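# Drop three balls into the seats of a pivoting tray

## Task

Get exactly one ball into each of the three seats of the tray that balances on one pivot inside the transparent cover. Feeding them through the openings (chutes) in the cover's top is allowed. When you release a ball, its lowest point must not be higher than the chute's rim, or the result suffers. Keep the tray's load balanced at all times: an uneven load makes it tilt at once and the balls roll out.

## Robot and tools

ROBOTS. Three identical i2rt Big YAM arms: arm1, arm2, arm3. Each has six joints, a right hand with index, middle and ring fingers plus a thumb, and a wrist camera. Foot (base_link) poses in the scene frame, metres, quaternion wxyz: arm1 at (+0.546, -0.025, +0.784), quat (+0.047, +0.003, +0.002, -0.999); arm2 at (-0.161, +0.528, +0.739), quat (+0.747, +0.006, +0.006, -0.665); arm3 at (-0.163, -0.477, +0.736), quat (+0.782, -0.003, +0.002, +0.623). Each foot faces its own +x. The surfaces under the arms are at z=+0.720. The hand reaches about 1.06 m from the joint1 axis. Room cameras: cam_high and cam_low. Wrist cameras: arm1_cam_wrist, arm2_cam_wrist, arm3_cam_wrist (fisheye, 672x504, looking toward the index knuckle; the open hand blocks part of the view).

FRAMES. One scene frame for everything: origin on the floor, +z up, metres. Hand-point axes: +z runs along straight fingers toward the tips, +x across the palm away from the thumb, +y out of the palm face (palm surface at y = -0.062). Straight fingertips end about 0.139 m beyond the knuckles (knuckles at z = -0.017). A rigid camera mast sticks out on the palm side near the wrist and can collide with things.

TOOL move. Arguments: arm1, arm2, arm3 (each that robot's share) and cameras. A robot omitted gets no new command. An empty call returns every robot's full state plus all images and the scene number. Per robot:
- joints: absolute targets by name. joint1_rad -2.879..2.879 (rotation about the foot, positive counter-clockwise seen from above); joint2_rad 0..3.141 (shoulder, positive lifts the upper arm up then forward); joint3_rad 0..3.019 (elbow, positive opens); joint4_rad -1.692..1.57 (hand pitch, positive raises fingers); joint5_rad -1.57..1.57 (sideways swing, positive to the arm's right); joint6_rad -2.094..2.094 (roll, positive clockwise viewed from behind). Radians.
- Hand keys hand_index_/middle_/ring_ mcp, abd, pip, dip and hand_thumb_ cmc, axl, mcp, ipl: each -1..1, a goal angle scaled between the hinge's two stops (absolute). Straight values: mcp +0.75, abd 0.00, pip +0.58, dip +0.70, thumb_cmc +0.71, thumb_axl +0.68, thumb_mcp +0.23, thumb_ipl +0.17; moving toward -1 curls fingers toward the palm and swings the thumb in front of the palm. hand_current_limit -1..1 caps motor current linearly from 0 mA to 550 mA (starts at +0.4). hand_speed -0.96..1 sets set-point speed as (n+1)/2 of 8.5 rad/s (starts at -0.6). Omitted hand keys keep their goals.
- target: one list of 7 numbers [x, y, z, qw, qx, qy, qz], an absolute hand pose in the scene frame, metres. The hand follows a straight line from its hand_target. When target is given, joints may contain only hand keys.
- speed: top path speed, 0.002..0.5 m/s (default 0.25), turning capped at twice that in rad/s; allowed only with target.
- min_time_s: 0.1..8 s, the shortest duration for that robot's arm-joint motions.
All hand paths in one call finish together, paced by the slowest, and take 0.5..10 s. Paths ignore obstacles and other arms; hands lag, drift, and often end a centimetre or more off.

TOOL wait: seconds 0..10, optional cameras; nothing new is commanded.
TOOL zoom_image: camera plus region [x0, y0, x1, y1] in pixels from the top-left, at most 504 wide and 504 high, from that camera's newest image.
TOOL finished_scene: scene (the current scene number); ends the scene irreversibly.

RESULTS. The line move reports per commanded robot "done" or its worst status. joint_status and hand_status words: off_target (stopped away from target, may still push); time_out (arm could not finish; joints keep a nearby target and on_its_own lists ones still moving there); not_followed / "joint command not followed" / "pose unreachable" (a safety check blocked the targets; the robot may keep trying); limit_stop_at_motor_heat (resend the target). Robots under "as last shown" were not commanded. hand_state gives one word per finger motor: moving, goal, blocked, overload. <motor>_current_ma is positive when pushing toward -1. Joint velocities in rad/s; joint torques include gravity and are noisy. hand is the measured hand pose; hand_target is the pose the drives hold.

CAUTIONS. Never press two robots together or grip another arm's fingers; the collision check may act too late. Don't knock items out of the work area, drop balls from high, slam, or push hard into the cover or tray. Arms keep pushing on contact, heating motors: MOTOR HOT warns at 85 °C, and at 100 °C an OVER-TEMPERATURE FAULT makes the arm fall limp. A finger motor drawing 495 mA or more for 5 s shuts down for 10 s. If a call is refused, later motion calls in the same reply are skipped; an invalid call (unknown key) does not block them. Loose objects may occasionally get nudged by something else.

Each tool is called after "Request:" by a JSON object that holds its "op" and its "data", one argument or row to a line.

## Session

Request:
{"op": "move", "data": {

}}

Request:
{"op": "zoom_image", "data": {
  "camera": "cam_high",
  "region": [220, 160, 440, 380]
}}

Scene clock: 0.00 s.
Joint torques (N m): no reading
Motor temperatures (°C): arm1=[25 24 25 27 24 23] | arm2=[27 26 31 26 24 24] | arm3=[27 25 26 22 26 25]
Heat: arm1: hottest joint4_rad 27 °C; arm2: hottest joint3_rad 31 °C; arm3: hottest joint1_rad 27 °C.
Joint velocities: within noise
arm1.joint_positions: joint1_rad=-0.485 joint2_rad=+0.611 joint3_rad=+1.369 joint4_rad=-1.299 joint5_rad=+0.043 joint6_rad=+1.098 hand_index_mcp=+0.753 hand_index_abd=+0.000 hand_index_pip=+0.577 hand_index_dip=+0.696 hand_middle_mcp=+0.753 hand_middle_abd=+0.000 hand_middle_pip=+0.577 hand_middle_dip=+0.696 hand_ring_mcp=+0.753 hand_ring_abd=+0.000 hand_ring_pip=+0.577 hand_ring_dip=+0.696 hand_thumb_cmc=+0.714 hand_thumb_axl=+0.677 hand_thumb_mcp=+0.226 hand_thumb_ipl=+0.168 hand_current_limit=+0.400 hand_speed=-0.600
arm1.joint_status: not commanded
arm1.hand_state: goal,goal,goal,goal,goal,goal,goal,goal,goal,goal,goal,goal,goal,goal,goal,goal
arm1.index_mcp_current_ma: 0
arm1.index_abd_current_ma: 0
arm1.index_pip_current_ma: 0
arm1.index_dip_current_ma: 0
arm1.middle_mcp_current_ma: 0
arm1.middle_abd_current_ma: 0
arm1.middle_pip_current_ma: 0
arm1.middle_dip_current_ma: 0
arm1.ring_mcp_current_ma: 0
arm1.ring_abd_current_ma: 0
arm1.ring_pip_current_ma: 0
arm1.ring_dip_current_ma: 0
arm1.thumb_cmc_current_ma: 0
arm1.thumb_axl_current_ma: 0
arm1.thumb_mcp_current_ma: 0
arm1.thumb_ipl_current_ma: 0
arm1.hand_goal_index_mcp: 0.754
arm1.hand_goal_index_abd: 0.000
arm1.hand_goal_index_pip: 0.576
arm1.hand_goal_index_dip: 0.696
arm1.hand_goal_middle_mcp: 0.754
arm1.hand_goal_middle_abd: 0.000
arm1.hand_goal_middle_pip: 0.576
arm1.hand_goal_middle_dip: 0.696
arm1.hand_goal_ring_mcp: 0.754
arm1.hand_goal_ring_abd: 0.000
arm1.hand_goal_ring_pip: 0.576
arm1.hand_goal_ring_dip: 0.696
arm1.hand_goal_thumb_cmc: 0.714
arm1.hand_goal_thumb_axl: 0.678
arm1.hand_goal_thumb_mcp: 0.226
arm1.hand_goal_thumb_ipl: 0.168
arm1.hand: x=+0.3510 y=+0.1531 z=+1.3398 quat_wxyz=(+0.437, +0.027, -0.870, -0.225) (m; scene frame)
arm1.hand_target: x=+0.3535 y=+0.1520 z=+1.3531 quat_wxyz=(+0.449, +0.026, -0.863, -0.230) (m; scene frame)
arm1.hand_status: not commanded
arm2.joint_positions: joint1_rad=-0.309 joint2_rad=+0.636 joint3_rad=+1.342 joint4_rad=-1.212 joint5_rad=-0.057 joint6_rad=+1.160 hand_index_mcp=+0.753 hand_index_abd=+0.000 hand_index_pip=+0.577 hand_index_dip=+0.696 hand_middle_mcp=+0.753 hand_middle_abd=+0.000 hand_middle_pip=+0.577 hand_middle_dip=+0.696 hand_ring_mcp=+0.753 hand_ring_abd=+0.000 hand_ring_pip=+0.577 hand_ring_dip=+0.696 hand_thumb_cmc=+0.714 hand_thumb_axl=+0.677 hand_thumb_mcp=+0.226 hand_thumb_ipl=+0.168 hand_current_limit=+0.400 hand_speed=-0.600
arm2.joint_status: not commanded
arm2.hand_state: goal,goal,goal,goal,goal,goal,goal,goal,goal,goal,goal,goal,goal,goal,goal,goal
arm2.index_mcp_current_ma: 0
arm2.index_abd_current_ma: 0
arm2.index_pip_current_ma: 0
arm2.index_dip_current_ma: 0
arm2.middle_mcp_current_ma: 0
arm2.middle_abd_current_ma: 0
arm2.middle_pip_current_ma: 0
arm2.middle_dip_current_ma: 0
arm2.ring_mcp_current_ma: 0
arm2.ring_abd_current_ma: 0
arm2.ring_pip_current_ma: 0
arm2.ring_dip_current_ma: 0
arm2.thumb_cmc_current_ma: 0
arm2.thumb_axl_current_ma: 0
arm2.thumb_mcp_current_ma: 0
arm2.thumb_ipl_current_ma: 0
arm2.hand_goal_index_mcp: 0.754
arm2.hand_goal_index_abd: 0.000
arm2.hand_goal_index_pip: 0.576
arm2.hand_goal_index_dip: 0.696
arm2.hand_goal_middle_mcp: 0.754
arm2.hand_goal_middle_abd: 0.000
arm2.hand_goal_middle_pip: 0.576
arm2.hand_goal_middle_dip: 0.696
arm2.hand_goal_ring_mcp: 0.754
arm2.hand_goal_ring_abd: 0.000
arm2.hand_goal_ring_pip: 0.576
arm2.hand_goal_ring_dip: 0.696
arm2.hand_goal_thumb_cmc: 0.714
arm2.hand_goal_thumb_axl: 0.678
arm2.hand_goal_thumb_mcp: 0.226
arm2.hand_goal_thumb_ipl: 0.168
arm2.hand: x=-0.2904 y=+0.2631 z=+1.2821 quat_wxyz=(+0.432, +0.684, -0.530, +0.253) (m; scene frame)
arm2.hand_target: x=-0.2899 y=+0.2656 z=+1.2948 quat_wxyz=(+0.443, +0.679, -0.526, +0.258) (m; scene frame)
arm2.hand_status: not commanded
arm3.joint_positions: joint1_rad=-0.696 joint2_rad=+0.592 joint3_rad=+1.339 joint4_rad=-1.153 joint5_rad=+0.078 joint6_rad=+1.158 hand_index_mcp=+0.753 hand_index_abd=+0.000 hand_index_pip=+0.577 hand_index_dip=+0.696 hand_middle_mcp=+0.753 hand_middle_abd=+0.000 hand_middle_pip=+0.577 hand_middle_dip=+0.696 hand_ring_mcp=+0.753 hand_ring_abd=+0.000 hand_ring_pip=+0.577 hand_ring_dip=+0.696 hand_thumb_cmc=+0.714 hand_thumb_axl=+0.677 hand_thumb_mcp=+0.226 hand_thumb_ipl=+0.168 hand_current_limit=+0.400 hand_speed=-0.600
arm3.joint_status: not commanded
arm3.hand_state: goal,goal,goal,goal,goal,goal,goal,goal,goal,goal,goal,goal,goal,goal,goal,goal
arm3.index_mcp_current_ma: 0
arm3.index_abd_current_ma: 0
arm3.index_pip_current_ma: 0
arm3.index_dip_current_ma: 0
arm3.middle_mcp_current_ma: 0
arm3.middle_abd_current_ma: 0
arm3.middle_pip_current_ma: 0
arm3.middle_dip_current_ma: 0
arm3.ring_mcp_current_ma: 0
arm3.ring_abd_current_ma: 0
arm3.ring_pip_current_ma: 0
arm3.ring_dip_current_ma: 0
arm3.thumb_cmc_current_ma: 0
arm3.thumb_axl_current_ma: 0
arm3.thumb_mcp_current_ma: 0
arm3.thumb_ipl_current_ma: 0
arm3.hand_goal_index_mcp: 0.754
arm3.hand_goal_index_abd: 0.000
arm3.hand_goal_index_pip: 0.576
arm3.hand_goal_index_dip: 0.696
arm3.hand_goal_middle_mcp: 0.754
arm3.hand_goal_middle_abd: 0.000
arm3.hand_goal_middle_pip: 0.576
arm3.hand_goal_middle_dip: 0.696
arm3.hand_goal_ring_mcp: 0.754
arm3.hand_goal_ring_abd: 0.000
arm3.hand_goal_ring_pip: 0.576
arm3.hand_goal_ring_dip: 0.696
arm3.hand_goal_thumb_cmc: 0.714
arm3.hand_goal_thumb_axl: 0.678
arm3.hand_goal_thumb_mcp: 0.226
arm3.hand_goal_thumb_ipl: 0.168
arm3.hand: x=+0.0984 y=-0.4003 z=+1.3104 quat_wxyz=(-0.031, +0.730, +0.407, +0.548) (m; scene frame)
arm3.hand_target: x=+0.0954 y=-0.4026 z=+1.3223 quat_wxyz=(-0.032, +0.724, +0.403, +0.559) (m; scene frame)
arm3.hand_status: not commanded
pictures: arm1_cam_wrist, arm2_cam_wrist, arm3_cam_wrist, cam_high, cam_low
camera_calibration:
arm1_cam_wrist: T_world_to_cam=[[0.598331, 0.734499, -0.320175, 0.134948], [0.729603, -0.664605, -0.161185, 0.0121345], [-0.33118, -0.137158, -0.933546, 1.51582], [0, 0, 0, 1]] pos_world=[0.412413, 0.116853, 1.46025]
arm2_cam_wrist: T_world_to_cam=[[-0.861001, 0.344938, -0.373759, 0.168152], [0.423793, 0.892874, -0.152236, 0.0345487], [0.281208, -0.289472, -0.914947, 1.45789], [0, 0, 0, 1]] pos_world=[-0.279832, 0.333168, 1.402]
arm3_cam_wrist: T_world_to_cam=[[0.337833, -0.849713, -0.404793, 0.188113], [-0.922086, -0.21255, -0.323388, 0.388151], [0.188748, 0.482505, -0.855315, 1.42096], [0, 0, 0, 1]] pos_world=[0.0261553, -0.443275, 1.41703]

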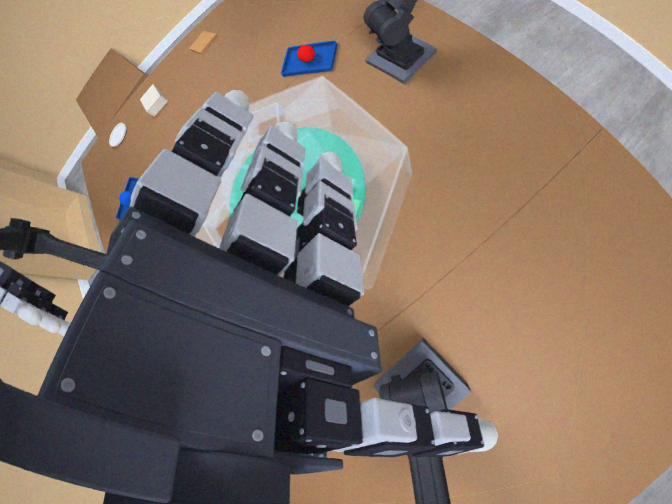

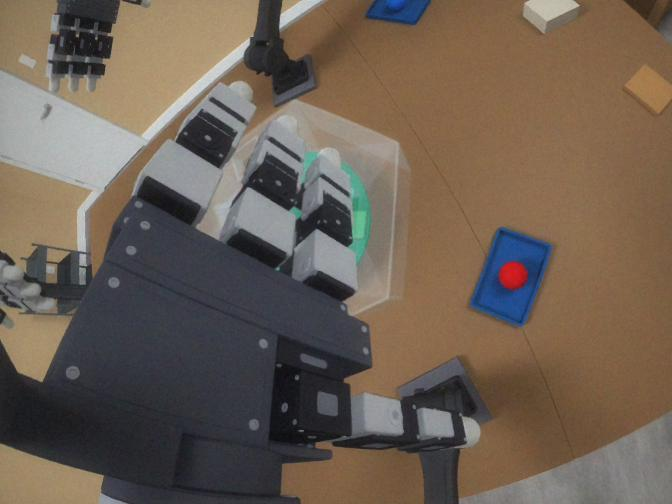

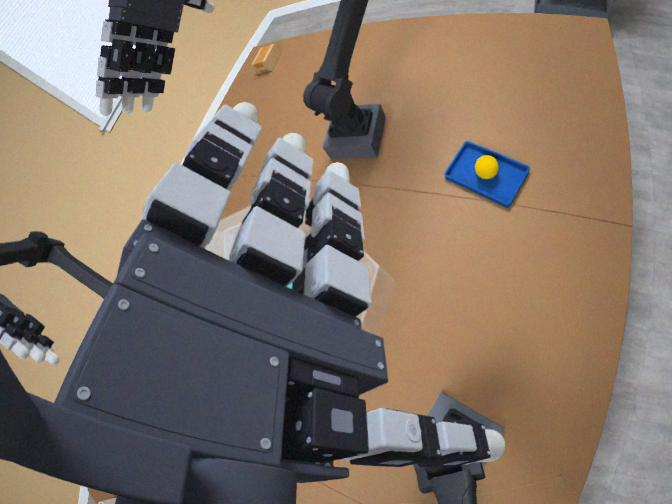

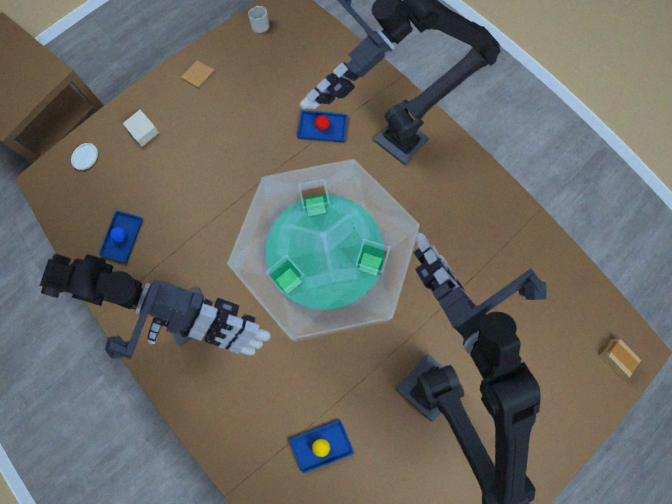

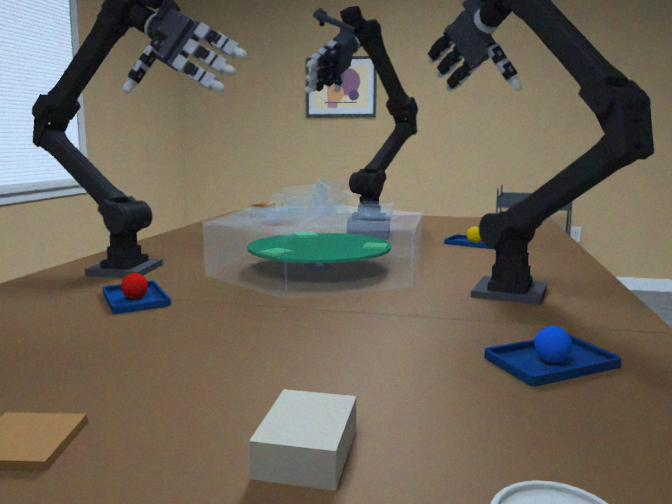

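Scaled by 2.291.

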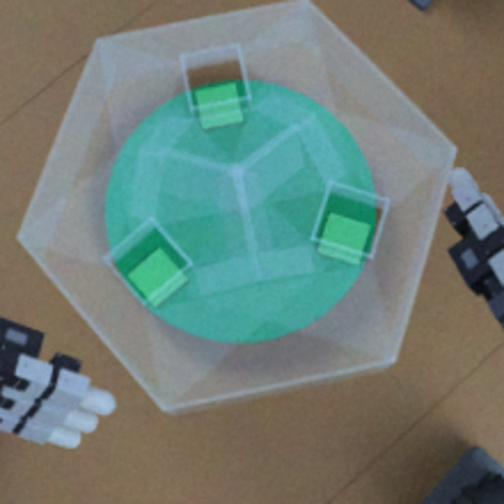

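Request:
{"op": "move", "data": {
  "arm1": {"joints": {"joint5_rad": 1.274, "joint6_rad": -1.571, "hand_index_mcp": 0.918, "hand_index_pip": -0.53, "hand_index_dip": 0.67, "hand_middle_mcp": 0.918, "hand_middle_pip": -0.53, "hand_middle_dip": 0.67, "hand_ring_mcp": 0.959, "hand_ring_pip": -0.737, "hand_ring_dip": 0.551, "hand_thumb_cmc": -0.671, "hand_thumb_mcp": -0.449, "hand_thumb_ipl": 0.87}, "min_time_s": 3},
  "arm2": {"joints": {"joint1_rad": -0.545, "joint2_rad": 1.1, "joint3_rad": 1.2, "joint4_rad": -1.6, "joint5_rad": 1.274, "joint6_rad": -1.571, "hand_index_mcp": 0.918, "hand_index_pip": -0.53, "hand_index_dip": 0.67, "hand_middle_mcp": 0.918, "hand_middle_pip": -0.53, "hand_middle_dip": 0.67, "hand_ring_mcp": 0.959, "hand_ring_pip": -0.737, "hand_ring_dip": 0.551, "hand_thumb_cmc": -0.671, "hand_thumb_mcp": -0.449, "hand_thumb_ipl": 0.87}, "min_time_s": 4},
  "arm3": {"joints": {"joint1_rad": 2.217, "joint2_rad": 1.1, "joint3_rad": 1.2, "joint4_rad": -1.6, "joint5_rad": 1.274, "joint6_rad": -1.571, "hand_index_mcp": 0.918, "hand_index_pip": -0.53, "hand_index_dip": 0.67, "hand_middle_mcp": 0.918, "hand_middle_pip": -0.53, "hand_middle_dip": 0.67, "hand_ring_mcp": 0.959, "hand_ring_pip": -0.737, "hand_ring_dip": 0.551, "hand_thumb_cmc": -0.671, "hand_thumb_mcp": -0.449, "hand_thumb_ipl": 0.87}, "min_time_s": 5}
}}

Request:
{"op": "move", "data": {
  "arm1": {"joints": {"joint1_rad": 1.606, "joint2_rad": 1.1, "joint3_rad": 1.2, "joint4_rad": -1.6}, "min_time_s": 4},
  "arm2": {"target": [-0.395, 0.335, 0.825, 0.50056, -0.67645, -0.43428, 0.32136], "speed": 0.12},
  "arm3": {"target": [-0.566, -0.513, 0.825, 0.58172, -0.78614, -0.16781, 0.12418], "speed": 0.12},
  "cameras": ["arm2_cam_wrist", "arm3_cam_wrist", "cam_low", "cam_high"]
}}

Request:
{"op": "move", "data": {
  "arm1": {"target": [0.462, -0.399, 0.825, 0.39259, -0.53055, -0.60391, 0.44688], "speed": 0.12},
  "cameras": ["arm1_cam_wrist", "arm2_cam_wrist", "arm3_cam_wrist"]
}}

Scene clock: 140.37 s.
Joint torques (N m): arm1=[-0.62 2.02 9.28 1.59 0.71 -0.14] | arm2=[-3.31 -6.07 6.49 0.27 1.26 -0.01] | arm3=[0.15 -8.18 8.7 0.05 1.47 -0.27]
Motor temperatures (°C): arm1=[25 24 31 27 24 23] | arm2=[27 26 40 27 24 24] | arm3=[27 25 34 22 26 25]
Heat: arm1: hottest joint3_rad 31 °C; arm2: hottest joint3_rad 40 °C; arm3: hottest joint3_rad 34 °C.
move: arm1 done; arm2 done; arm3 done
Joint velocities: within noise
arm1.joint_positions: joint1_rad=-0.485 joint2_rad=+0.611 joint3_rad=+1.369 joint4_rad=-1.299 joint5_rad=+1.267 joint6_rad=-1.564 hand_index_mcp=+0.916 hand_index_abd=+0.000 hand_index_pip=-0.528 hand_index_dip=+0.673 hand_middle_mcp=+0.916 hand_middle_abd=+0.000 hand_middle_pip=-0.527 hand_middle_dip=+0.673 hand_ring_mcp=+0.959 hand_ring_abd=+0.000 hand_ring_pip=-0.733 hand_ring_dip=+0.555 hand_thumb_cmc=-0.675 hand_thumb_axl=+0.677 hand_thumb_mcp=-0.449 hand_thumb_ipl=+0.867 hand_current_limit=+0.400 hand_speed=-0.600
arm1.joint_status: all done
arm1.hand_state: goal,goal,goal,goal,goal,goal,goal,goal,goal,goal,goal,goal,goal,goal,goal,goal
arm1.index_mcp_current_ma: -4
arm1.index_abd_current_ma: 0
arm1.index_pip_current_ma: 5
arm1.index_dip_current_ma: 6
arm1.middle_mcp_current_ma: -4
arm1.middle_abd_current_ma: 0
arm1.middle_pip_current_ma: 6
arm1.middle_dip_current_ma: 6
arm1.ring_mcp_current_ma: -3
arm1.ring_abd_current_ma: 0
arm1.ring_pip_current_ma: 7
arm1.ring_dip_current_ma: 6
arm1.thumb_cmc_current_ma: -12
arm1.thumb_axl_current_ma: -2
arm1.thumb_mcp_current_ma: -3
arm1.thumb_ipl_current_ma: -9
arm1.hand_goal_index_mcp: 0.918
arm1.hand_goal_index_abd: 0.000
arm1.hand_goal_index_pip: -0.530
arm1.hand_goal_index_dip: 0.670
arm1.hand_goal_middle_mcp: 0.918
arm1.hand_goal_middle_abd: 0.000
arm1.hand_goal_middle_pip: -0.530
arm1.hand_goal_middle_dip: 0.670
arm1.hand_goal_ring_mcp: 0.960
arm1.hand_goal_ring_abd: 0.000
arm1.hand_goal_ring_pip: -0.736
arm1.hand_goal_ring_dip: 0.552
arm1.hand_goal_thumb_cmc: -0.670
arm1.hand_goal_thumb_axl: 0.678
arm1.hand_goal_thumb_mcp: -0.448
arm1.hand_goal_thumb_ipl: 0.870
arm1.hand: x=+0.3957 y=+0.1853 z=+1.3632 quat_wxyz=(-0.584, +0.630, -0.422, -0.291) (m; scene frame)
arm1.hand_target: x=+0.4002 y=+0.1841 z=+1.3745 quat_wxyz=(-0.586, +0.624, -0.424, -0.295) (m; scene frame)
arm1.hand_status: not commanded
arm2.joint_positions: joint1_rad=-0.536 joint2_rad=+1.106 joint3_rad=+1.212 joint4_rad=-1.586 joint5_rad=+1.266 joint6_rad=-1.569 hand_index_mcp=+0.913 hand_index_abd=+0.001 hand_index_pip=-0.528 hand_index_dip=+0.673 hand_middle_mcp=+0.913 hand_middle_abd=+0.001 hand_middle_pip=-0.528 hand_middle_dip=+0.673 hand_ring_mcp=+0.954 hand_ring_abd=+0.001 hand_ring_pip=-0.734 hand_ring_dip=+0.555 hand_thumb_cmc=-0.673 hand_thumb_axl=+0.678 hand_thumb_mcp=-0.448 hand_thumb_ipl=+0.867 hand_current_limit=+0.400 hand_speed=-0.600
arm2.joint_status: all done
arm2.hand_state: goal,goal,goal,goal,goal,goal,goal,goal,goal,goal,goal,goal,goal,goal,goal,goal
arm2.index_mcp_current_ma: -6
arm2.index_abd_current_ma: 0
arm2.index_pip_current_ma: 1
arm2.index_dip_current_ma: 2
arm2.middle_mcp_current_ma: -6
arm2.middle_abd_current_ma: 0
arm2.middle_pip_current_ma: 2
arm2.middle_dip_current_ma: 2
arm2.ring_mcp_current_ma: -7
arm2.ring_abd_current_ma: 0
arm2.ring_pip_current_ma: 2
arm2.ring_dip_current_ma: 3
arm2.thumb_cmc_current_ma: -3
arm2.thumb_axl_current_ma: 0
arm2.thumb_mcp_current_ma: 0
arm2.thumb_ipl_current_ma: -3
arm2.hand_goal_index_mcp: 0.918
arm2.hand_goal_index_abd: 0.000
arm2.hand_goal_index_pip: -0.530
arm2.hand_goal_index_dip: 0.670
arm2.hand_goal_middle_mcp: 0.918
arm2.hand_goal_middle_abd: 0.000
arm2.hand_goal_middle_pip: -0.530
arm2.hand_goal_middle_dip: 0.670
arm2.hand_goal_ring_mcp: 0.960
arm2.hand_goal_ring_abd: 0.000
arm2.hand_goal_ring_pip: -0.736
arm2.hand_goal_ring_dip: 0.552
arm2.hand_goal_thumb_cmc: -0.670
arm2.hand_goal_thumb_axl: 0.678
arm2.hand_goal_thumb_mcp: -0.448
arm2.hand_goal_thumb_ipl: 0.870
arm2.hand: x=-0.4261 y=+0.2744 z=+1.0707 quat_wxyz=(-0.481, +0.687, +0.418, -0.349) (m; scene frame)
arm2.hand_target: x=-0.4273 y=+0.2805 z=+1.0639 quat_wxyz=(-0.495, +0.679, +0.426, -0.335) (m; scene frame)
arm2.hand_status: not commanded
arm3.joint_positions: joint1_rad=+2.220 joint2_rad=+1.108 joint3_rad=+1.216 joint4_rad=-1.584 joint5_rad=+1.265 joint6_rad=-1.560 hand_index_mcp=+0.912 hand_index_abd=+0.001 hand_index_pip=-0.528 hand_index_dip=+0.673 hand_middle_mcp=+0.911 hand_middle_abd=+0.001 hand_middle_pip=-0.528 hand_middle_dip=+0.673 hand_ring_mcp=+0.954 hand_ring_abd=+0.001 hand_ring_pip=-0.733 hand_ring_dip=+0.555 hand_thumb_cmc=-0.673 hand_thumb_axl=+0.678 hand_thumb_mcp=-0.448 hand_thumb_ipl=+0.867 hand_current_limit=+0.400 hand_speed=-0.600
arm3.joint_status: all done
arm3.hand_state: goal,goal,goal,goal,goal,goal,goal,goal,goal,goal,goal,goal,goal,goal,goal,goal
arm3.index_mcp_current_ma: -2
arm3.index_abd_current_ma: 0
arm3.index_pip_current_ma: 0
arm3.index_dip_current_ma: 0
arm3.middle_mcp_current_ma: -2
arm3.middle_abd_current_ma: 0
arm3.middle_pip_current_ma: 0
arm3.middle_dip_current_ma: 1
arm3.ring_mcp_current_ma: -2
arm3.ring_abd_current_ma: 0
arm3.ring_pip_current_ma: 0
arm3.ring_dip_current_ma: 1
arm3.thumb_cmc_current_ma: -1
arm3.thumb_axl_current_ma: 0
arm3.thumb_mcp_current_ma: 0
arm3.thumb_ipl_current_ma: -1
arm3.hand_goal_index_mcp: 0.918
arm3.hand_goal_index_abd: 0.000
arm3.hand_goal_index_pip: -0.530
arm3.hand_goal_index_dip: 0.670
arm3.hand_goal_middle_mcp: 0.918
arm3.hand_goal_middle_abd: 0.000
arm3.hand_goal_middle_pip: -0.530
arm3.hand_goal_middle_dip: 0.670
arm3.hand_goal_ring_mcp: 0.960
arm3.hand_goal_ring_abd: 0.000
arm3.hand_goal_ring_pip: -0.736
arm3.hand_goal_ring_dip: 0.552
arm3.hand_goal_thumb_cmc: -0.670
arm3.hand_goal_thumb_axl: 0.678
arm3.hand_goal_thumb_mcp: -0.448
arm3.hand_goal_thumb_ipl: 0.870
arm3.hand: x=-0.5275 y=-0.4852 z=+1.0737 quat_wxyz=(+0.565, -0.796, -0.137, +0.166) (m; scene frame)
arm3.hand_target: x=-0.5222 y=-0.4820 z=+1.0648 quat_wxyz=(+0.574, -0.791, -0.156, +0.146) (m; scene frame)
arm3.hand_status: not commanded
pictures: none

Scene clock: 144.73 s.
Joint torques (N m): arm1=[-0.62 -4.66 8.66 -0.27 1.1 -0.24] | arm2=[-2.08 -4.78 5.34 1.01 0.89 0.29] | arm3=[1.2 -11.46 6.98 0.81 1.47 0.15]
Motor temperatures (°C): arm1=[25 24 31 27 24 23] | arm2=[27 26 40 27 25 24] | arm3=[27 25 34 22 27 25]
Heat: arm1: hottest joint3_rad 31 °C; arm2: hottest joint3_rad 40 °C; arm3: hottest joint3_rad 34 °C.
move: arm1 done; arm2 done; arm3 done
Joint velocities: within noise
arm1.joint_positions: joint1_rad=+1.607 joint2_rad=+1.114 joint3_rad=+1.194 joint4_rad=-1.586 joint5_rad=+1.270 joint6_rad=-1.565 hand_index_mcp=+0.912 hand_index_abd=+0.000 hand_index_pip=-0.528 hand_index_dip=+0.673 hand_middle_mcp=+0.912 hand_middle_abd=+0.000 hand_middle_pip=-0.528 hand_middle_dip=+0.673 hand_ring_mcp=+0.955 hand_ring_abd=+0.000 hand_ring_pip=-0.733 hand_ring_dip=+0.555 hand_thumb_cmc=-0.672 hand_thumb_axl=+0.677 hand_thumb_mcp=-0.448 hand_thumb_ipl=+0.867 hand_current_limit=+0.400 hand_speed=-0.600
arm1.joint_status: all done
arm1.hand_state: goal,goal,goal,goal,goal,goal,goal,goal,goal,goal,goal,goal,goal,goal,goal,goal
arm1.index_mcp_current_ma: -16
arm1.index_abd_current_ma: 0
arm1.index_pip_current_ma: 3
arm1.index_dip_current_ma: 6
arm1.middle_mcp_current_ma: -16
arm1.middle_abd_current_ma: 0
arm1.middle_pip_current_ma: 4
arm1.middle_dip_current_ma: 6
arm1.ring_mcp_current_ma: -14
arm1.ring_abd_current_ma: 0
arm1.ring_pip_current_ma: 6
arm1.ring_dip_current_ma: 6
arm1.thumb_cmc_current_ma: -5
arm1.thumb_axl_current_ma: -2
arm1.thumb_mcp_current_ma: 0
arm1.thumb_ipl_current_ma: -8
arm1.hand_goal_index_mcp: 0.918
arm1.hand_goal_index_abd: 0.000
arm1.hand_goal_index_pip: -0.530
arm1.hand_goal_index_dip: 0.670
arm1.hand_goal_middle_mcp: 0.918
arm1.hand_goal_middle_abd: 0.000
arm1.hand_goal_middle_pip: -0.530
arm1.hand_goal_middle_dip: 0.670
arm1.hand_goal_ring_mcp: 0.960
arm1.hand_goal_ring_abd: 0.000
arm1.hand_goal_ring_pip: -0.736
arm1.hand_goal_ring_dip: 0.552
arm1.hand_goal_thumb_cmc: -0.670
arm1.hand_goal_thumb_axl: 0.678
arm1.hand_goal_thumb_mcp: -0.448
arm1.hand_goal_thumb_ipl: 0.870
arm1.hand: x=+0.4480 y=-0.3752 z=+1.1084 quat_wxyz=(-0.369, +0.547, +0.593, -0.462) (m; scene frame)
arm1.hand_target: x=+0.4478 y=-0.3724 z=+1.1103 quat_wxyz=(-0.376, +0.540, +0.598, -0.458) (m; scene frame)
arm1.hand_status: not commanded
arm2.joint_positions: joint1_rad=-0.524 joint2_rad=+1.139 joint3_rad=+0.582 joint4_rad=-1.096 joint5_rad=+1.269 joint6_rad=-1.479 hand_index_mcp=+0.912 hand_index_abd=+0.001 hand_index_pip=-0.528 hand_index_dip=+0.673 hand_middle_mcp=+0.912 hand_middle_abd=+0.001 hand_middle_pip=-0.528 hand_middle_dip=+0.673 hand_ring_mcp=+0.954 hand_ring_abd=+0.001 hand_ring_pip=-0.734 hand_ring_dip=+0.555 hand_thumb_cmc=-0.672 hand_thumb_axl=+0.678 hand_thumb_mcp=-0.448 hand_thumb_ipl=+0.867 hand_current_limit=+0.400 hand_speed=-0.600
arm2.joint_status: not commanded
arm2.hand_state: goal,goal,goal,goal,goal,goal,goal,goal,goal,goal,goal,goal,goal,goal,goal,goal
arm2.index_mcp_current_ma: -7
arm2.index_abd_current_ma: 0
arm2.index_pip_current_ma: 1
arm2.index_dip_current_ma: 2
arm2.middle_mcp_current_ma: -7
arm2.middle_abd_current_ma: 0
arm2.middle_pip_current_ma: 1
arm2.middle_dip_current_ma: 2
arm2.ring_mcp_current_ma: -7
arm2.ring_abd_current_ma: 0
arm2.ring_pip_current_ma: 2
arm2.ring_dip_current_ma: 3
arm2.thumb_cmc_current_ma: -1
arm2.thumb_axl_current_ma: 0
arm2.thumb_mcp_current_ma: 0
arm2.thumb_ipl_current_ma: -3
arm2.hand_goal_index_mcp: 0.918
arm2.hand_goal_index_abd: 0.000
arm2.hand_goal_index_pip: -0.530
arm2.hand_goal_index_dip: 0.670
arm2.hand_goal_middle_mcp: 0.918
arm2.hand_goal_middle_abd: 0.000
arm2.hand_goal_middle_pip: -0.530
arm2.hand_goal_middle_dip: 0.670
arm2.hand_goal_ring_mcp: 0.960
arm2.hand_goal_ring_abd: 0.000
arm2.hand_goal_ring_pip: -0.736
arm2.hand_goal_ring_dip: 0.552
arm2.hand_goal_thumb_cmc: -0.670
arm2.hand_goal_thumb_axl: 0.678
arm2.hand_goal_thumb_mcp: -0.448
arm2.hand_goal_thumb_ipl: 0.870
arm2.hand: x=-0.3956 y=+0.3414 z=+0.8305 quat_wxyz=(-0.505, +0.675, +0.434, -0.317) (m; scene frame)
arm2.hand_target: x=-0.3941 y=+0.3393 z=+0.8267 quat_wxyz=(-0.501, +0.677, +0.433, -0.321) (m; scene frame)
arm2.hand_status: done (0.008 m and 0.7 deg from the pose sent, 0.255 m and 4.5 deg at the start)
arm3.joint_positions: joint1_rad=+2.231 joint2_rad=+1.467 joint3_rad=+0.871 joint4_rad=-1.085 joint5_rad=+1.271 joint6_rad=-1.477 hand_index_mcp=+0.912 hand_index_abd=+0.001 hand_index_pip=-0.528 hand_index_dip=+0.673 hand_middle_mcp=+0.911 hand_middle_abd=+0.001 hand_middle_pip=-0.528 hand_middle_dip=+0.673 hand_ring_mcp=+0.953 hand_ring_abd=+0.001 hand_ring_pip=-0.733 hand_ring_dip=+0.555 hand_thumb_cmc=-0.672 hand_thumb_axl=+0.678 hand_thumb_mcp=-0.448 hand_thumb_ipl=+0.867 hand_current_limit=+0.400 hand_speed=-0.600
arm3.joint_status: not commanded
arm3.hand_state: goal,goal,goal,goal,goal,goal,goal,goal,goal,goal,goal,goal,goal,goal,goal,goal
arm3.index_mcp_current_ma: -2
arm3.index_abd_current_ma: 0
arm3.index_pip_current_ma: 0
arm3.index_dip_current_ma: 0
arm3.middle_mcp_current_ma: -2
arm3.middle_abd_current_ma: 0
arm3.middle_pip_current_ma: 0
arm3.middle_dip_current_ma: 1
arm3.ring_mcp_current_ma: -2
arm3.ring_abd_current_ma: 0
arm3.ring_pip_current_ma: 0
arm3.ring_dip_current_ma: 1
arm3.thumb_cmc_current_ma: 0
arm3.thumb_axl_current_ma: 0
arm3.thumb_mcp_current_ma: 0
arm3.thumb_ipl_current_ma: -1
arm3.hand_goal_index_mcp: 0.918
arm3.hand_goal_index_abd: 0.000
arm3.hand_goal_index_pip: -0.530
arm3.hand_goal_index_dip: 0.670
arm3.hand_goal_middle_mcp: 0.918
arm3.hand_goal_middle_abd: 0.000
arm3.hand_goal_middle_pip: -0.530
arm3.hand_goal_middle_dip: 0.670
arm3.hand_goal_ring_mcp: 0.960
arm3.hand_goal_ring_abd: 0.000
arm3.hand_goal_ring_pip: -0.736
arm3.hand_goal_ring_dip: 0.552
arm3.hand_goal_thumb_cmc: -0.670
arm3.hand_goal_thumb_axl: 0.678
arm3.hand_goal_thumb_mcp: -0.448
arm3.hand_goal_thumb_ipl: 0.870
arm3.hand: x=-0.5624 y=-0.5055 z=+0.8304 quat_wxyz=(+0.581, -0.788, -0.168, +0.113) (m; scene frame)
arm3.hand_target: x=-0.5622 y=-0.5091 z=+0.8263 quat_wxyz=(+0.582, -0.786, -0.166, +0.123) (m; scene frame)
arm3.hand_status: done (0.010 m and 1.3 deg from the pose sent, 0.253 m and 6.3 deg at the start)
pictures: arm2_cam_wrist, arm3_cam_wrist, cam_high, cam_low
camera_calibration:
arm2_cam_wrist: T_world_to_cam=[[-0.12248, -0.754092, -0.645248, 0.774704], [0.318398, -0.645633, 0.694104, -0.278853], [-0.940011, -0.120432, 0.319179, -0.468906], [0, 0, 0, 1]] pos_world=[-0.257105, 0.34769, 0.843093]
arm3_cam_wrist: T_world_to_cam=[[-0.64199, -0.47232, -0.603956, -0.0671716], [-0.230273, -0.632575, 0.739475, -1.10459], [-0.731316, 0.61381, 0.297344, -0.222298], [0, 0, 0, 1]] pos_world=[-0.460051, -0.594015, 0.842348]

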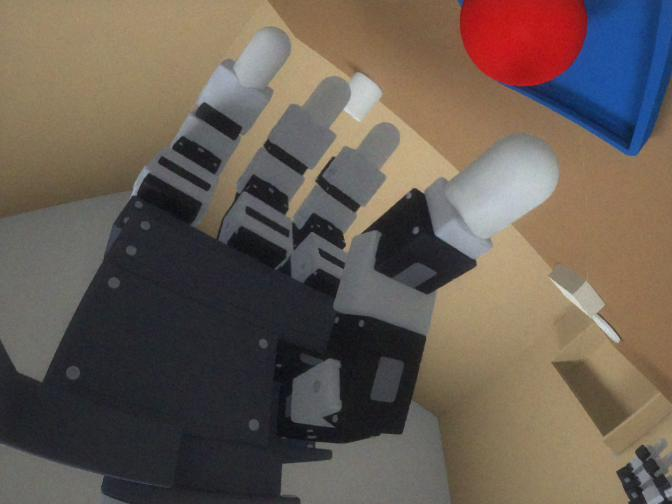

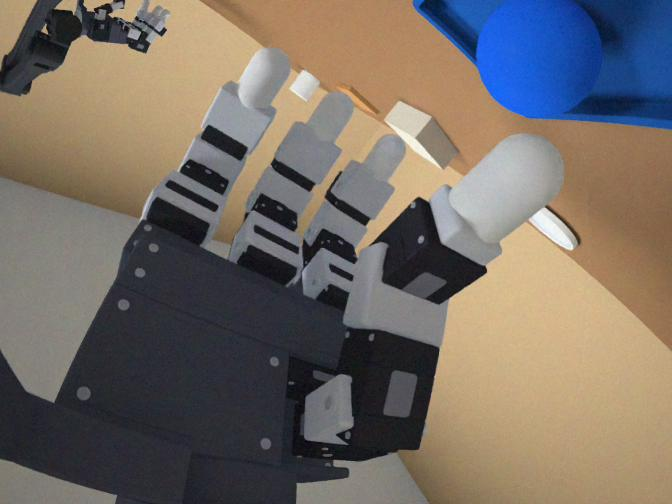

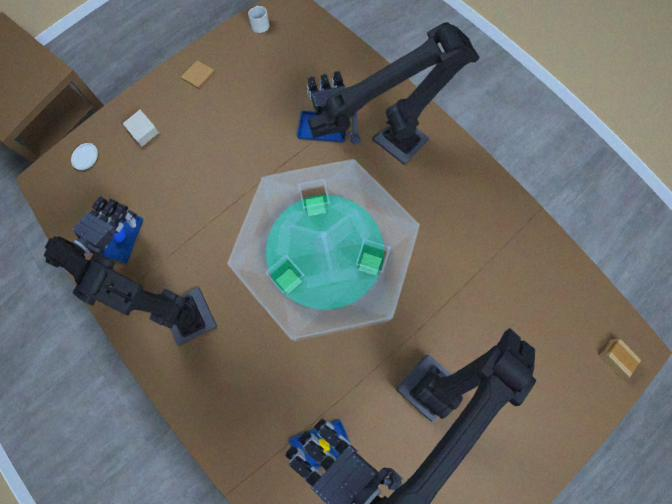

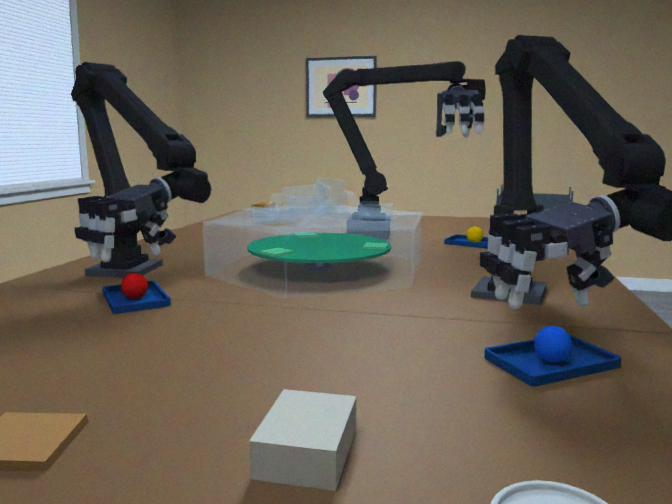

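Scene clock: 147.73 s.
Joint torques (N m): arm1=[0.56 -7.3 5.93 0.47 1.28 0.07] | arm2=[-2.14 -4.89 5.35 1.03 0.9 0.28] | arm3=[1.32 -11.52 7.06 0.84 1.46 0.15]
Motor temperatures (°C): arm1=[25 25 31 27 24 23] | arm2=[27 26 39 27 25 24] | arm3=[27 25 34 22 27 25]
Heat: arm1: hottest joint3_rad 31 °C; arm2: hottest joint3_rad 39 °C; arm3: hottest joint3_rad 34 °C.
move: arm1 off_target
Joint velocities: within noise
arm1.joint_positions: joint1_rad=+1.624 joint2_rad=+1.507 joint3_rad=+0.737 joint4_rad=-0.932 joint5_rad=+1.270 joint6_rad=-1.467 hand_index_mcp=+0.912 hand_index_abd=+0.000 hand_index_pip=-0.528 hand_index_dip=+0.673 hand_middle_mcp=+0.912 hand_middle_abd=+0.000 hand_middle_pip=-0.528 hand_middle_dip=+0.673 hand_ring_mcp=+0.955 hand_ring_abd=+0.000 hand_ring_pip=-0.733 hand_ring_dip=+0.555 hand_thumb_cmc=-0.671 hand_thumb_axl=+0.677 hand_thumb_mcp=-0.448 hand_thumb_ipl=+0.867 hand_current_limit=+0.400 hand_speed=-0.600
arm1.joint_status: not commanded
arm1.hand_state: goal,goal,goal,goal,goal,goal,goal,goal,goal,goal,goal,goal,goal,goal,goal,goal
arm1.index_mcp_current_ma: -16
arm1.index_abd_current_ma: 0
arm1.index_pip_current_ma: 3
arm1.index_dip_current_ma: 6
arm1.middle_mcp_current_ma: -16
arm1.middle_abd_current_ma: 0
arm1.middle_pip_current_ma: 4
arm1.middle_dip_current_ma: 6
arm1.ring_mcp_current_ma: -14
arm1.ring_abd_current_ma: 0
arm1.ring_pip_current_ma: 6
arm1.ring_dip_current_ma: 6
arm1.thumb_cmc_current_ma: -3
arm1.thumb_axl_current_ma: -2
arm1.thumb_mcp_current_ma: 0
arm1.thumb_ipl_current_ma: -8
arm1.hand_goal_index_mcp: 0.918
arm1.hand_goal_index_abd: 0.000
arm1.hand_goal_index_pip: -0.530
arm1.hand_goal_index_dip: 0.670
arm1.hand_goal_middle_mcp: 0.918
arm1.hand_goal_middle_abd: 0.000
arm1.hand_goal_middle_pip: -0.530
arm1.hand_goal_middle_dip: 0.670
arm1.hand_goal_ring_mcp: 0.960
arm1.hand_goal_ring_abd: 0.000
arm1.hand_goal_ring_pip: -0.736
arm1.hand_goal_ring_dip: 0.552
arm1.hand_goal_thumb_cmc: -0.670
arm1.hand_goal_thumb_axl: 0.678
arm1.hand_goal_thumb_mcp: -0.448
arm1.hand_goal_thumb_ipl: 0.870
arm1.hand: x=+0.4562 y=-0.3867 z=+0.8227 quat_wxyz=(-0.404, +0.528, +0.609, -0.433) (m; scene frame)
arm1.hand_target: x=+0.4602 y=-0.3945 z=+0.8264 quat_wxyz=(-0.393, +0.532, +0.602, -0.447) (m; scene frame)
arm1.hand_status: off_target (0.014 m and 2.2 deg from the pose sent, 0.285 m and 3.9 deg at the start)
arm2, arm3: as last shown
pictures: arm1_cam_wrist, arm2_cam_wrist, arm3_cam_wrist
camera_calibration:
arm1_cam_wrist: T_world_to_cam=[[0.298752, -0.736212, -0.607239, 0.10707], [0.573341, -0.370206, 0.730909, -1.05553], [-0.762907, -0.566516, 0.3115, 0.000420676], [0, 0, 0, 1]] pos_world=[0.573512, -0.311699, 0.836382]
arm2_cam_wrist: T_world_to_cam=[[-0.12248, -0.754092, -0.645248, 0.774704], [0.318398, -0.645633, 0.694104, -0.278853], [-0.940011, -0.120432, 0.319179, -0.468906], [0, 0, 0, 1]] pos_world=[-0.257105, 0.34769, 0.843093]
arm3_cam_wrist: T_world_to_cam=[[-0.64199, -0.47232, -0.603956, -0.0671716], [-0.230273, -0.632575, 0.739475, -1.10459], [-0.731316, 0.61381, 0.297344, -0.222298], [0, 0, 0, 1]] pos_world=[-0.460051, -0.594015, 0.842348]

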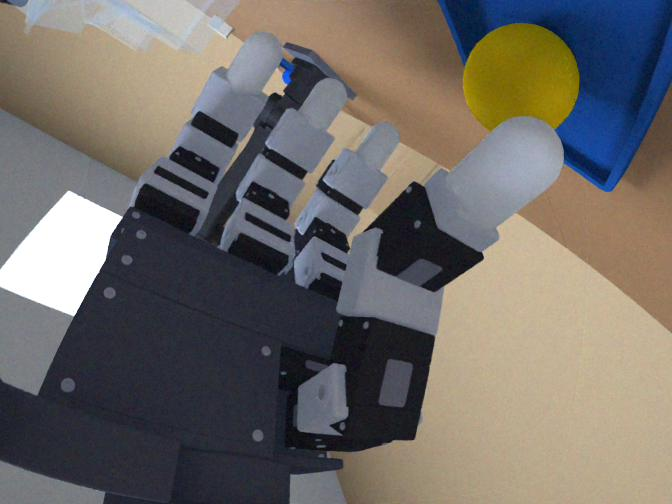

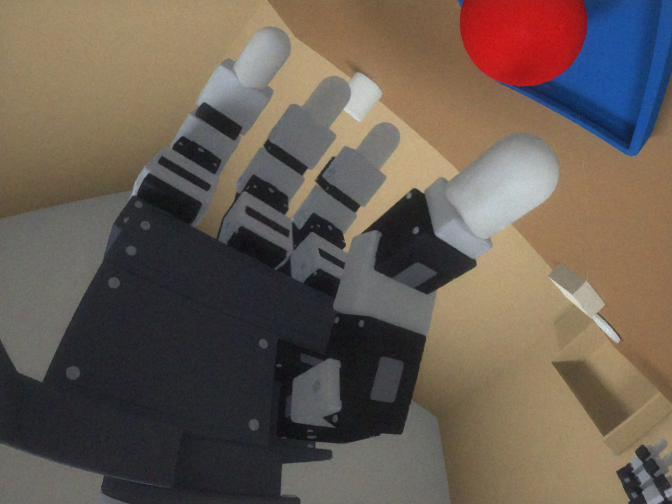

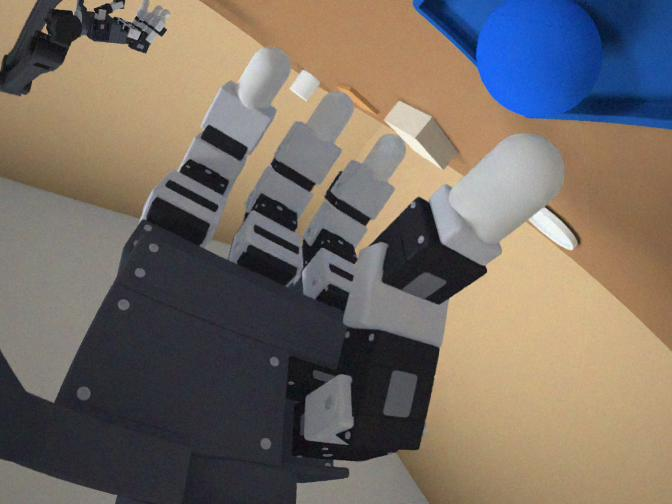

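Request:
{"op": "move", "data": {
  "arm1": {"target": [0.463, -0.428, 0.778, 0.39259, -0.53055, -0.60391, 0.44688], "speed": 0.06},
  "arm2": {"target": [-0.3955, 0.332, 0.765, 0.50056, -0.67645, -0.43428, 0.32136], "speed": 0.06},
  "arm3": {"target": [-0.580, -0.520, 0.767, 0.58172, -0.78614, -0.16781, 0.12418], "speed": 0.06},
  "cameras": ["arm1_cam_wrist", "arm2_cam_wrist", "arm3_cam_wrist"]
}}

Scene clock: 180.63 s.
Joint torques (N m): arm1=[-0.32 -8.23 7.1 0.49 1.33 -0.24] | arm2=[-2.08 -5.89 4.01 0.98 0.86 0.26] | arm3=[1.2 -12.4 5.85 0.83 1.45 0.07]
Motor temperatures (°C): arm1=[25 25 30 27 27 23] | arm2=[27 26 36 27 25 24] | arm3=[27 25 33 22 30 25]
Heat: arm1: hottest joint3_rad 30 °C; arm2: hottest joint3_rad 36 °C; arm3: hottest joint3_rad 33 °C.
move: arm1 off_target; arm2 done; arm3 done
Joint velocities: within noise
arm1.joint_positions: joint1_rad=+1.624 joint2_rad=+1.679 joint3_rad=+0.759 joint4_rad=-0.762 joint5_rad=+1.270 joint6_rad=-1.469 hand_index_mcp=+0.912 hand_index_abd=+0.000 hand_index_pip=-0.528 hand_index_dip=+0.673 hand_middle_mcp=+0.912 hand_middle_abd=+0.000 hand_middle_pip=-0.528 hand_middle_dip=+0.673 hand_ring_mcp=+0.955 hand_ring_abd=+0.000 hand_ring_pip=-0.733 hand_ring_dip=+0.555 hand_thumb_cmc=-0.671 hand_thumb_axl=+0.677 hand_thumb_mcp=-0.448 hand_thumb_ipl=+0.867 hand_current_limit=+0.400 hand_speed=-0.600
arm1.joint_status: not commanded
arm1.hand_state: goal,goal,goal,goal,goal,goal,goal,goal,goal,goal,goal,goal,goal,goal,goal,goal
arm1.index_mcp_current_ma: -16
arm1.index_abd_current_ma: 0
arm1.index_pip_current_ma: 3
arm1.index_dip_current_ma: 6
arm1.middle_mcp_current_ma: -16
arm1.middle_abd_current_ma: 0
arm1.middle_pip_current_ma: 4
arm1.middle_dip_current_ma: 6
arm1.ring_mcp_current_ma: -14
arm1.ring_abd_current_ma: 0
arm1.ring_pip_current_ma: 6
arm1.ring_dip_current_ma: 6
arm1.thumb_cmc_current_ma: -3
arm1.thumb_axl_current_ma: -2
arm1.thumb_mcp_current_ma: 0
arm1.thumb_ipl_current_ma: -8
arm1.hand_goal_index_mcp: 0.918
arm1.hand_goal_index_abd: 0.000
arm1.hand_goal_index_pip: -0.530
arm1.hand_goal_index_dip: 0.670
arm1.hand_goal_middle_mcp: 0.918
arm1.hand_goal_middle_abd: 0.000
arm1.hand_goal_middle_pip: -0.530
arm1.hand_goal_middle_dip: 0.670
arm1.hand_goal_ring_mcp: 0.960
arm1.hand_goal_ring_abd: 0.000
arm1.hand_goal_ring_pip: -0.736
arm1.hand_goal_ring_dip: 0.552
arm1.hand_goal_thumb_cmc: -0.670
arm1.hand_goal_thumb_axl: 0.678
arm1.hand_goal_thumb_mcp: -0.448
arm1.hand_goal_thumb_ipl: 0.870
arm1.hand: x=+0.4602 y=-0.4121 z=+0.7715 quat_wxyz=(-0.398, +0.532, +0.606, -0.438) (m; scene frame)
arm1.hand_target: x=+0.4628 y=-0.4277 z=+0.7785 quat_wxyz=(-0.391, +0.533, +0.602, -0.448) (m; scene frame)
arm1.hand_status: off_target (0.017 m and 1.2 deg from the pose sent, 0.061 m and 2.2 deg at the start)
arm2.joint_positions: joint1_rad=-0.516 joint2_rad=+1.317 joint3_rad=+0.517 joint4_rad=-0.868 joint5_rad=+1.269 joint6_rad=-1.460 hand_index_mcp=+0.912 hand_index_abd=+0.001 hand_index_pip=-0.528 hand_index_dip=+0.673 hand_middle_mcp=+0.912 hand_middle_abd=+0.001 hand_middle_pip=-0.528 hand_middle_dip=+0.673 hand_ring_mcp=+0.954 hand_ring_abd=+0.001 hand_ring_pip=-0.734 hand_ring_dip=+0.555 hand_thumb_cmc=-0.672 hand_thumb_axl=+0.678 hand_thumb_mcp=-0.448 hand_thumb_ipl=+0.867 hand_current_limit=+0.400 hand_speed=-0.600
arm2.joint_status: not commanded
arm2.hand_state: goal,goal,goal,goal,goal,goal,goal,goal,goal,goal,goal,goal,goal,goal,goal,goal
arm2.index_mcp_current_ma: -7
arm2.index_abd_current_ma: 0
arm2.index_pip_current_ma: 1
arm2.index_dip_current_ma: 2
arm2.middle_mcp_current_ma: -7
arm2.middle_abd_current_ma: 0
arm2.middle_pip_current_ma: 1
arm2.middle_dip_current_ma: 2
arm2.ring_mcp_current_ma: -7
arm2.ring_abd_current_ma: 0
arm2.ring_pip_current_ma: 2
arm2.ring_dip_current_ma: 3
arm2.thumb_cmc_current_ma: -1
arm2.thumb_axl_current_ma: 0
arm2.thumb_mcp_current_ma: 0
arm2.thumb_ipl_current_ma: -3
arm2.hand_goal_index_mcp: 0.918
arm2.hand_goal_index_abd: 0.000
arm2.hand_goal_index_pip: -0.530
arm2.hand_goal_index_dip: 0.670
arm2.hand_goal_middle_mcp: 0.918
arm2.hand_goal_middle_abd: 0.000
arm2.hand_goal_middle_pip: -0.530
arm2.hand_goal_middle_dip: 0.670
arm2.hand_goal_ring_mcp: 0.960
arm2.hand_goal_ring_abd: 0.000
arm2.hand_goal_ring_pip: -0.736
arm2.hand_goal_ring_dip: 0.552
arm2.hand_goal_thumb_cmc: -0.670
arm2.hand_goal_thumb_axl: 0.678
arm2.hand_goal_thumb_mcp: -0.448
arm2.hand_goal_thumb_ipl: 0.870
arm2.hand: x=-0.3976 y=+0.3332 z=+0.7700 quat_wxyz=(-0.504, +0.675, +0.434, -0.319) (m; scene frame)
arm2.hand_target: x=-0.3949 y=+0.3332 z=+0.7653 quat_wxyz=(-0.501, +0.676, +0.435, -0.321) (m; scene frame)
arm2.hand_status: done (0.006 m and 0.5 deg from the pose sent, 0.066 m and 0.7 deg at the start)
arm3.joint_positions: joint1_rad=+2.234 joint2_rad=+1.618 joint3_rad=+0.862 joint4_rad=-0.910 joint5_rad=+1.271 joint6_rad=-1.477 hand_index_mcp=+0.912 hand_index_abd=+0.001 hand_index_pip=-0.528 hand_index_dip=+0.673 hand_middle_mcp=+0.911 hand_middle_abd=+0.001 hand_middle_pip=-0.528 hand_middle_dip=+0.673 hand_ring_mcp=+0.953 hand_ring_abd=+0.001 hand_ring_pip=-0.733 hand_ring_dip=+0.555 hand_thumb_cmc=-0.672 hand_thumb_axl=+0.678 hand_thumb_mcp=-0.448 hand_thumb_ipl=+0.867 hand_current_limit=+0.400 hand_speed=-0.600
arm3.joint_status: not commanded
arm3.hand_state: goal,goal,goal,goal,goal,goal,goal,goal,goal,goal,goal,goal,goal,goal,goal,goal
arm3.index_mcp_current_ma: -2
arm3.index_abd_current_ma: 0
arm3.index_pip_current_ma: 0
arm3.index_dip_current_ma: 0
arm3.middle_mcp_current_ma: -2
arm3.middle_abd_current_ma: 0
arm3.middle_pip_current_ma: 0
arm3.middle_dip_current_ma: 1
arm3.ring_mcp_current_ma: -2
arm3.ring_abd_current_ma: 0
arm3.ring_pip_current_ma: 0
arm3.ring_dip_current_ma: 1
arm3.thumb_cmc_current_ma: 0
arm3.thumb_axl_current_ma: 0
arm3.thumb_mcp_current_ma: 0
arm3.thumb_ipl_current_ma: -1
arm3.hand_goal_index_mcp: 0.918
arm3.hand_goal_index_abd: 0.000
arm3.hand_goal_index_pip: -0.530
arm3.hand_goal_index_dip: 0.670
arm3.hand_goal_middle_mcp: 0.918
arm3.hand_goal_middle_abd: 0.000
arm3.hand_goal_middle_pip: -0.530
arm3.hand_goal_middle_dip: 0.670
arm3.hand_goal_ring_mcp: 0.960
arm3.hand_goal_ring_abd: 0.000
arm3.hand_goal_ring_pip: -0.736
arm3.hand_goal_ring_dip: 0.552
arm3.hand_goal_thumb_cmc: -0.670
arm3.hand_goal_thumb_axl: 0.678
arm3.hand_goal_thumb_mcp: -0.448
arm3.hand_goal_thumb_ipl: 0.870
arm3.hand: x=-0.5823 y=-0.5165 z=+0.7740 quat_wxyz=(+0.579, -0.789, -0.166, +0.119) (m; scene frame)
arm3.hand_target: x=-0.5792 y=-0.5193 z=+0.7674 quat_wxyz=(+0.582, -0.786, -0.168, +0.124) (m; scene frame)
arm3.hand_status: done (0.008 m and 0.7 deg from the pose sent, 0.067 m and 1.3 deg at the start)
pictures: arm1_cam_wrist, arm2_cam_wrist, arm3_cam_wrist
camera_calibration:
arm1_cam_wrist: T_world_to_cam=[[0.300715, -0.747066, -0.592842, 0.0396577], [0.571418, -0.356553, 0.739156, -1.02968], [-0.763578, -0.561036, 0.319667, 0.001395], [0, 0, 0, 1]] pos_world=[0.577516, -0.336724, 0.784156]
arm2_cam_wrist: T_world_to_cam=[[-0.121957, -0.75647, -0.642557, 0.728059], [0.321155, -0.642638, 0.695611, -0.242559], [-0.939141, -0.121525, 0.321319, -0.453281], [0, 0, 0, 1]] pos_world=[-0.259003, 0.339792, 0.782194]
arm3_cam_wrist: T_world_to_cam=[[-0.648028, -0.477727, -0.593158, -0.133932], [-0.219088, -0.628966, 0.745923, -1.07106], [-0.729424, 0.613333, 0.302923, -0.216882], [0, 0, 0, 1]] pos_world=[-0.479647, -0.604622, 0.785183]

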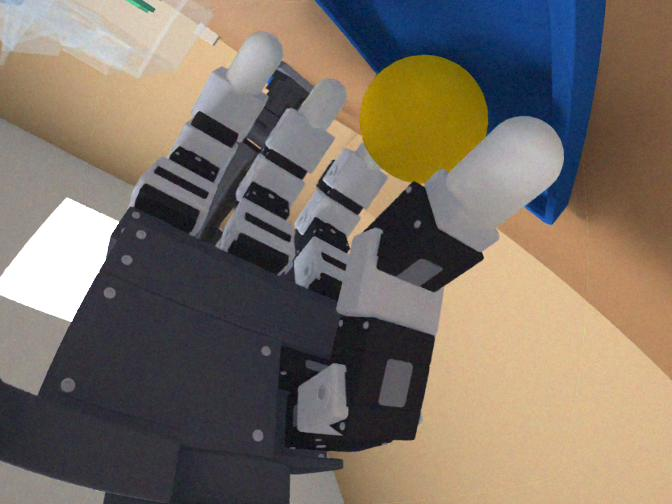

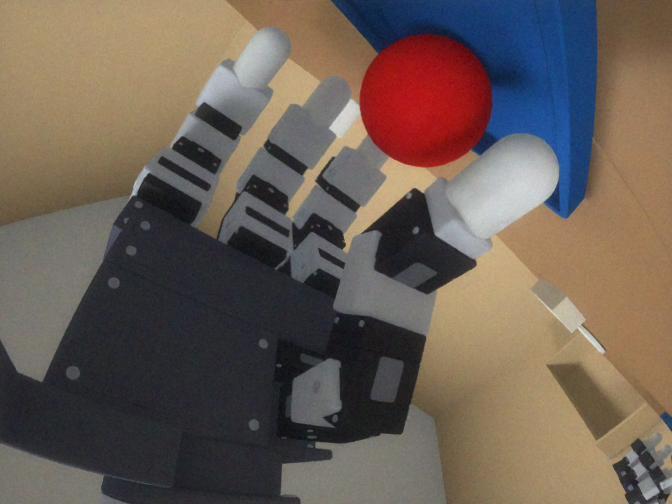

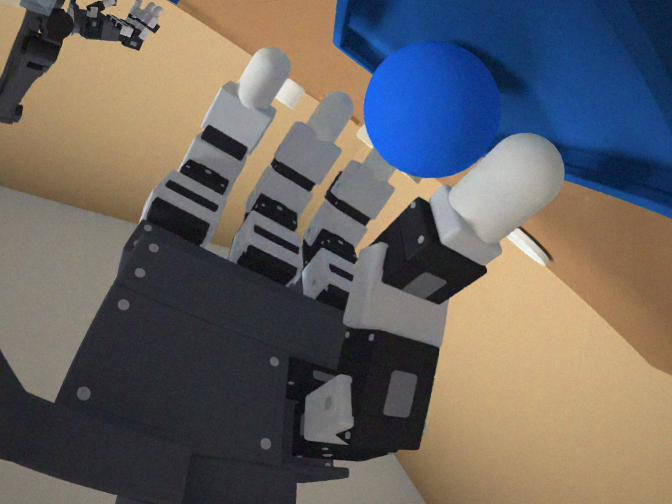

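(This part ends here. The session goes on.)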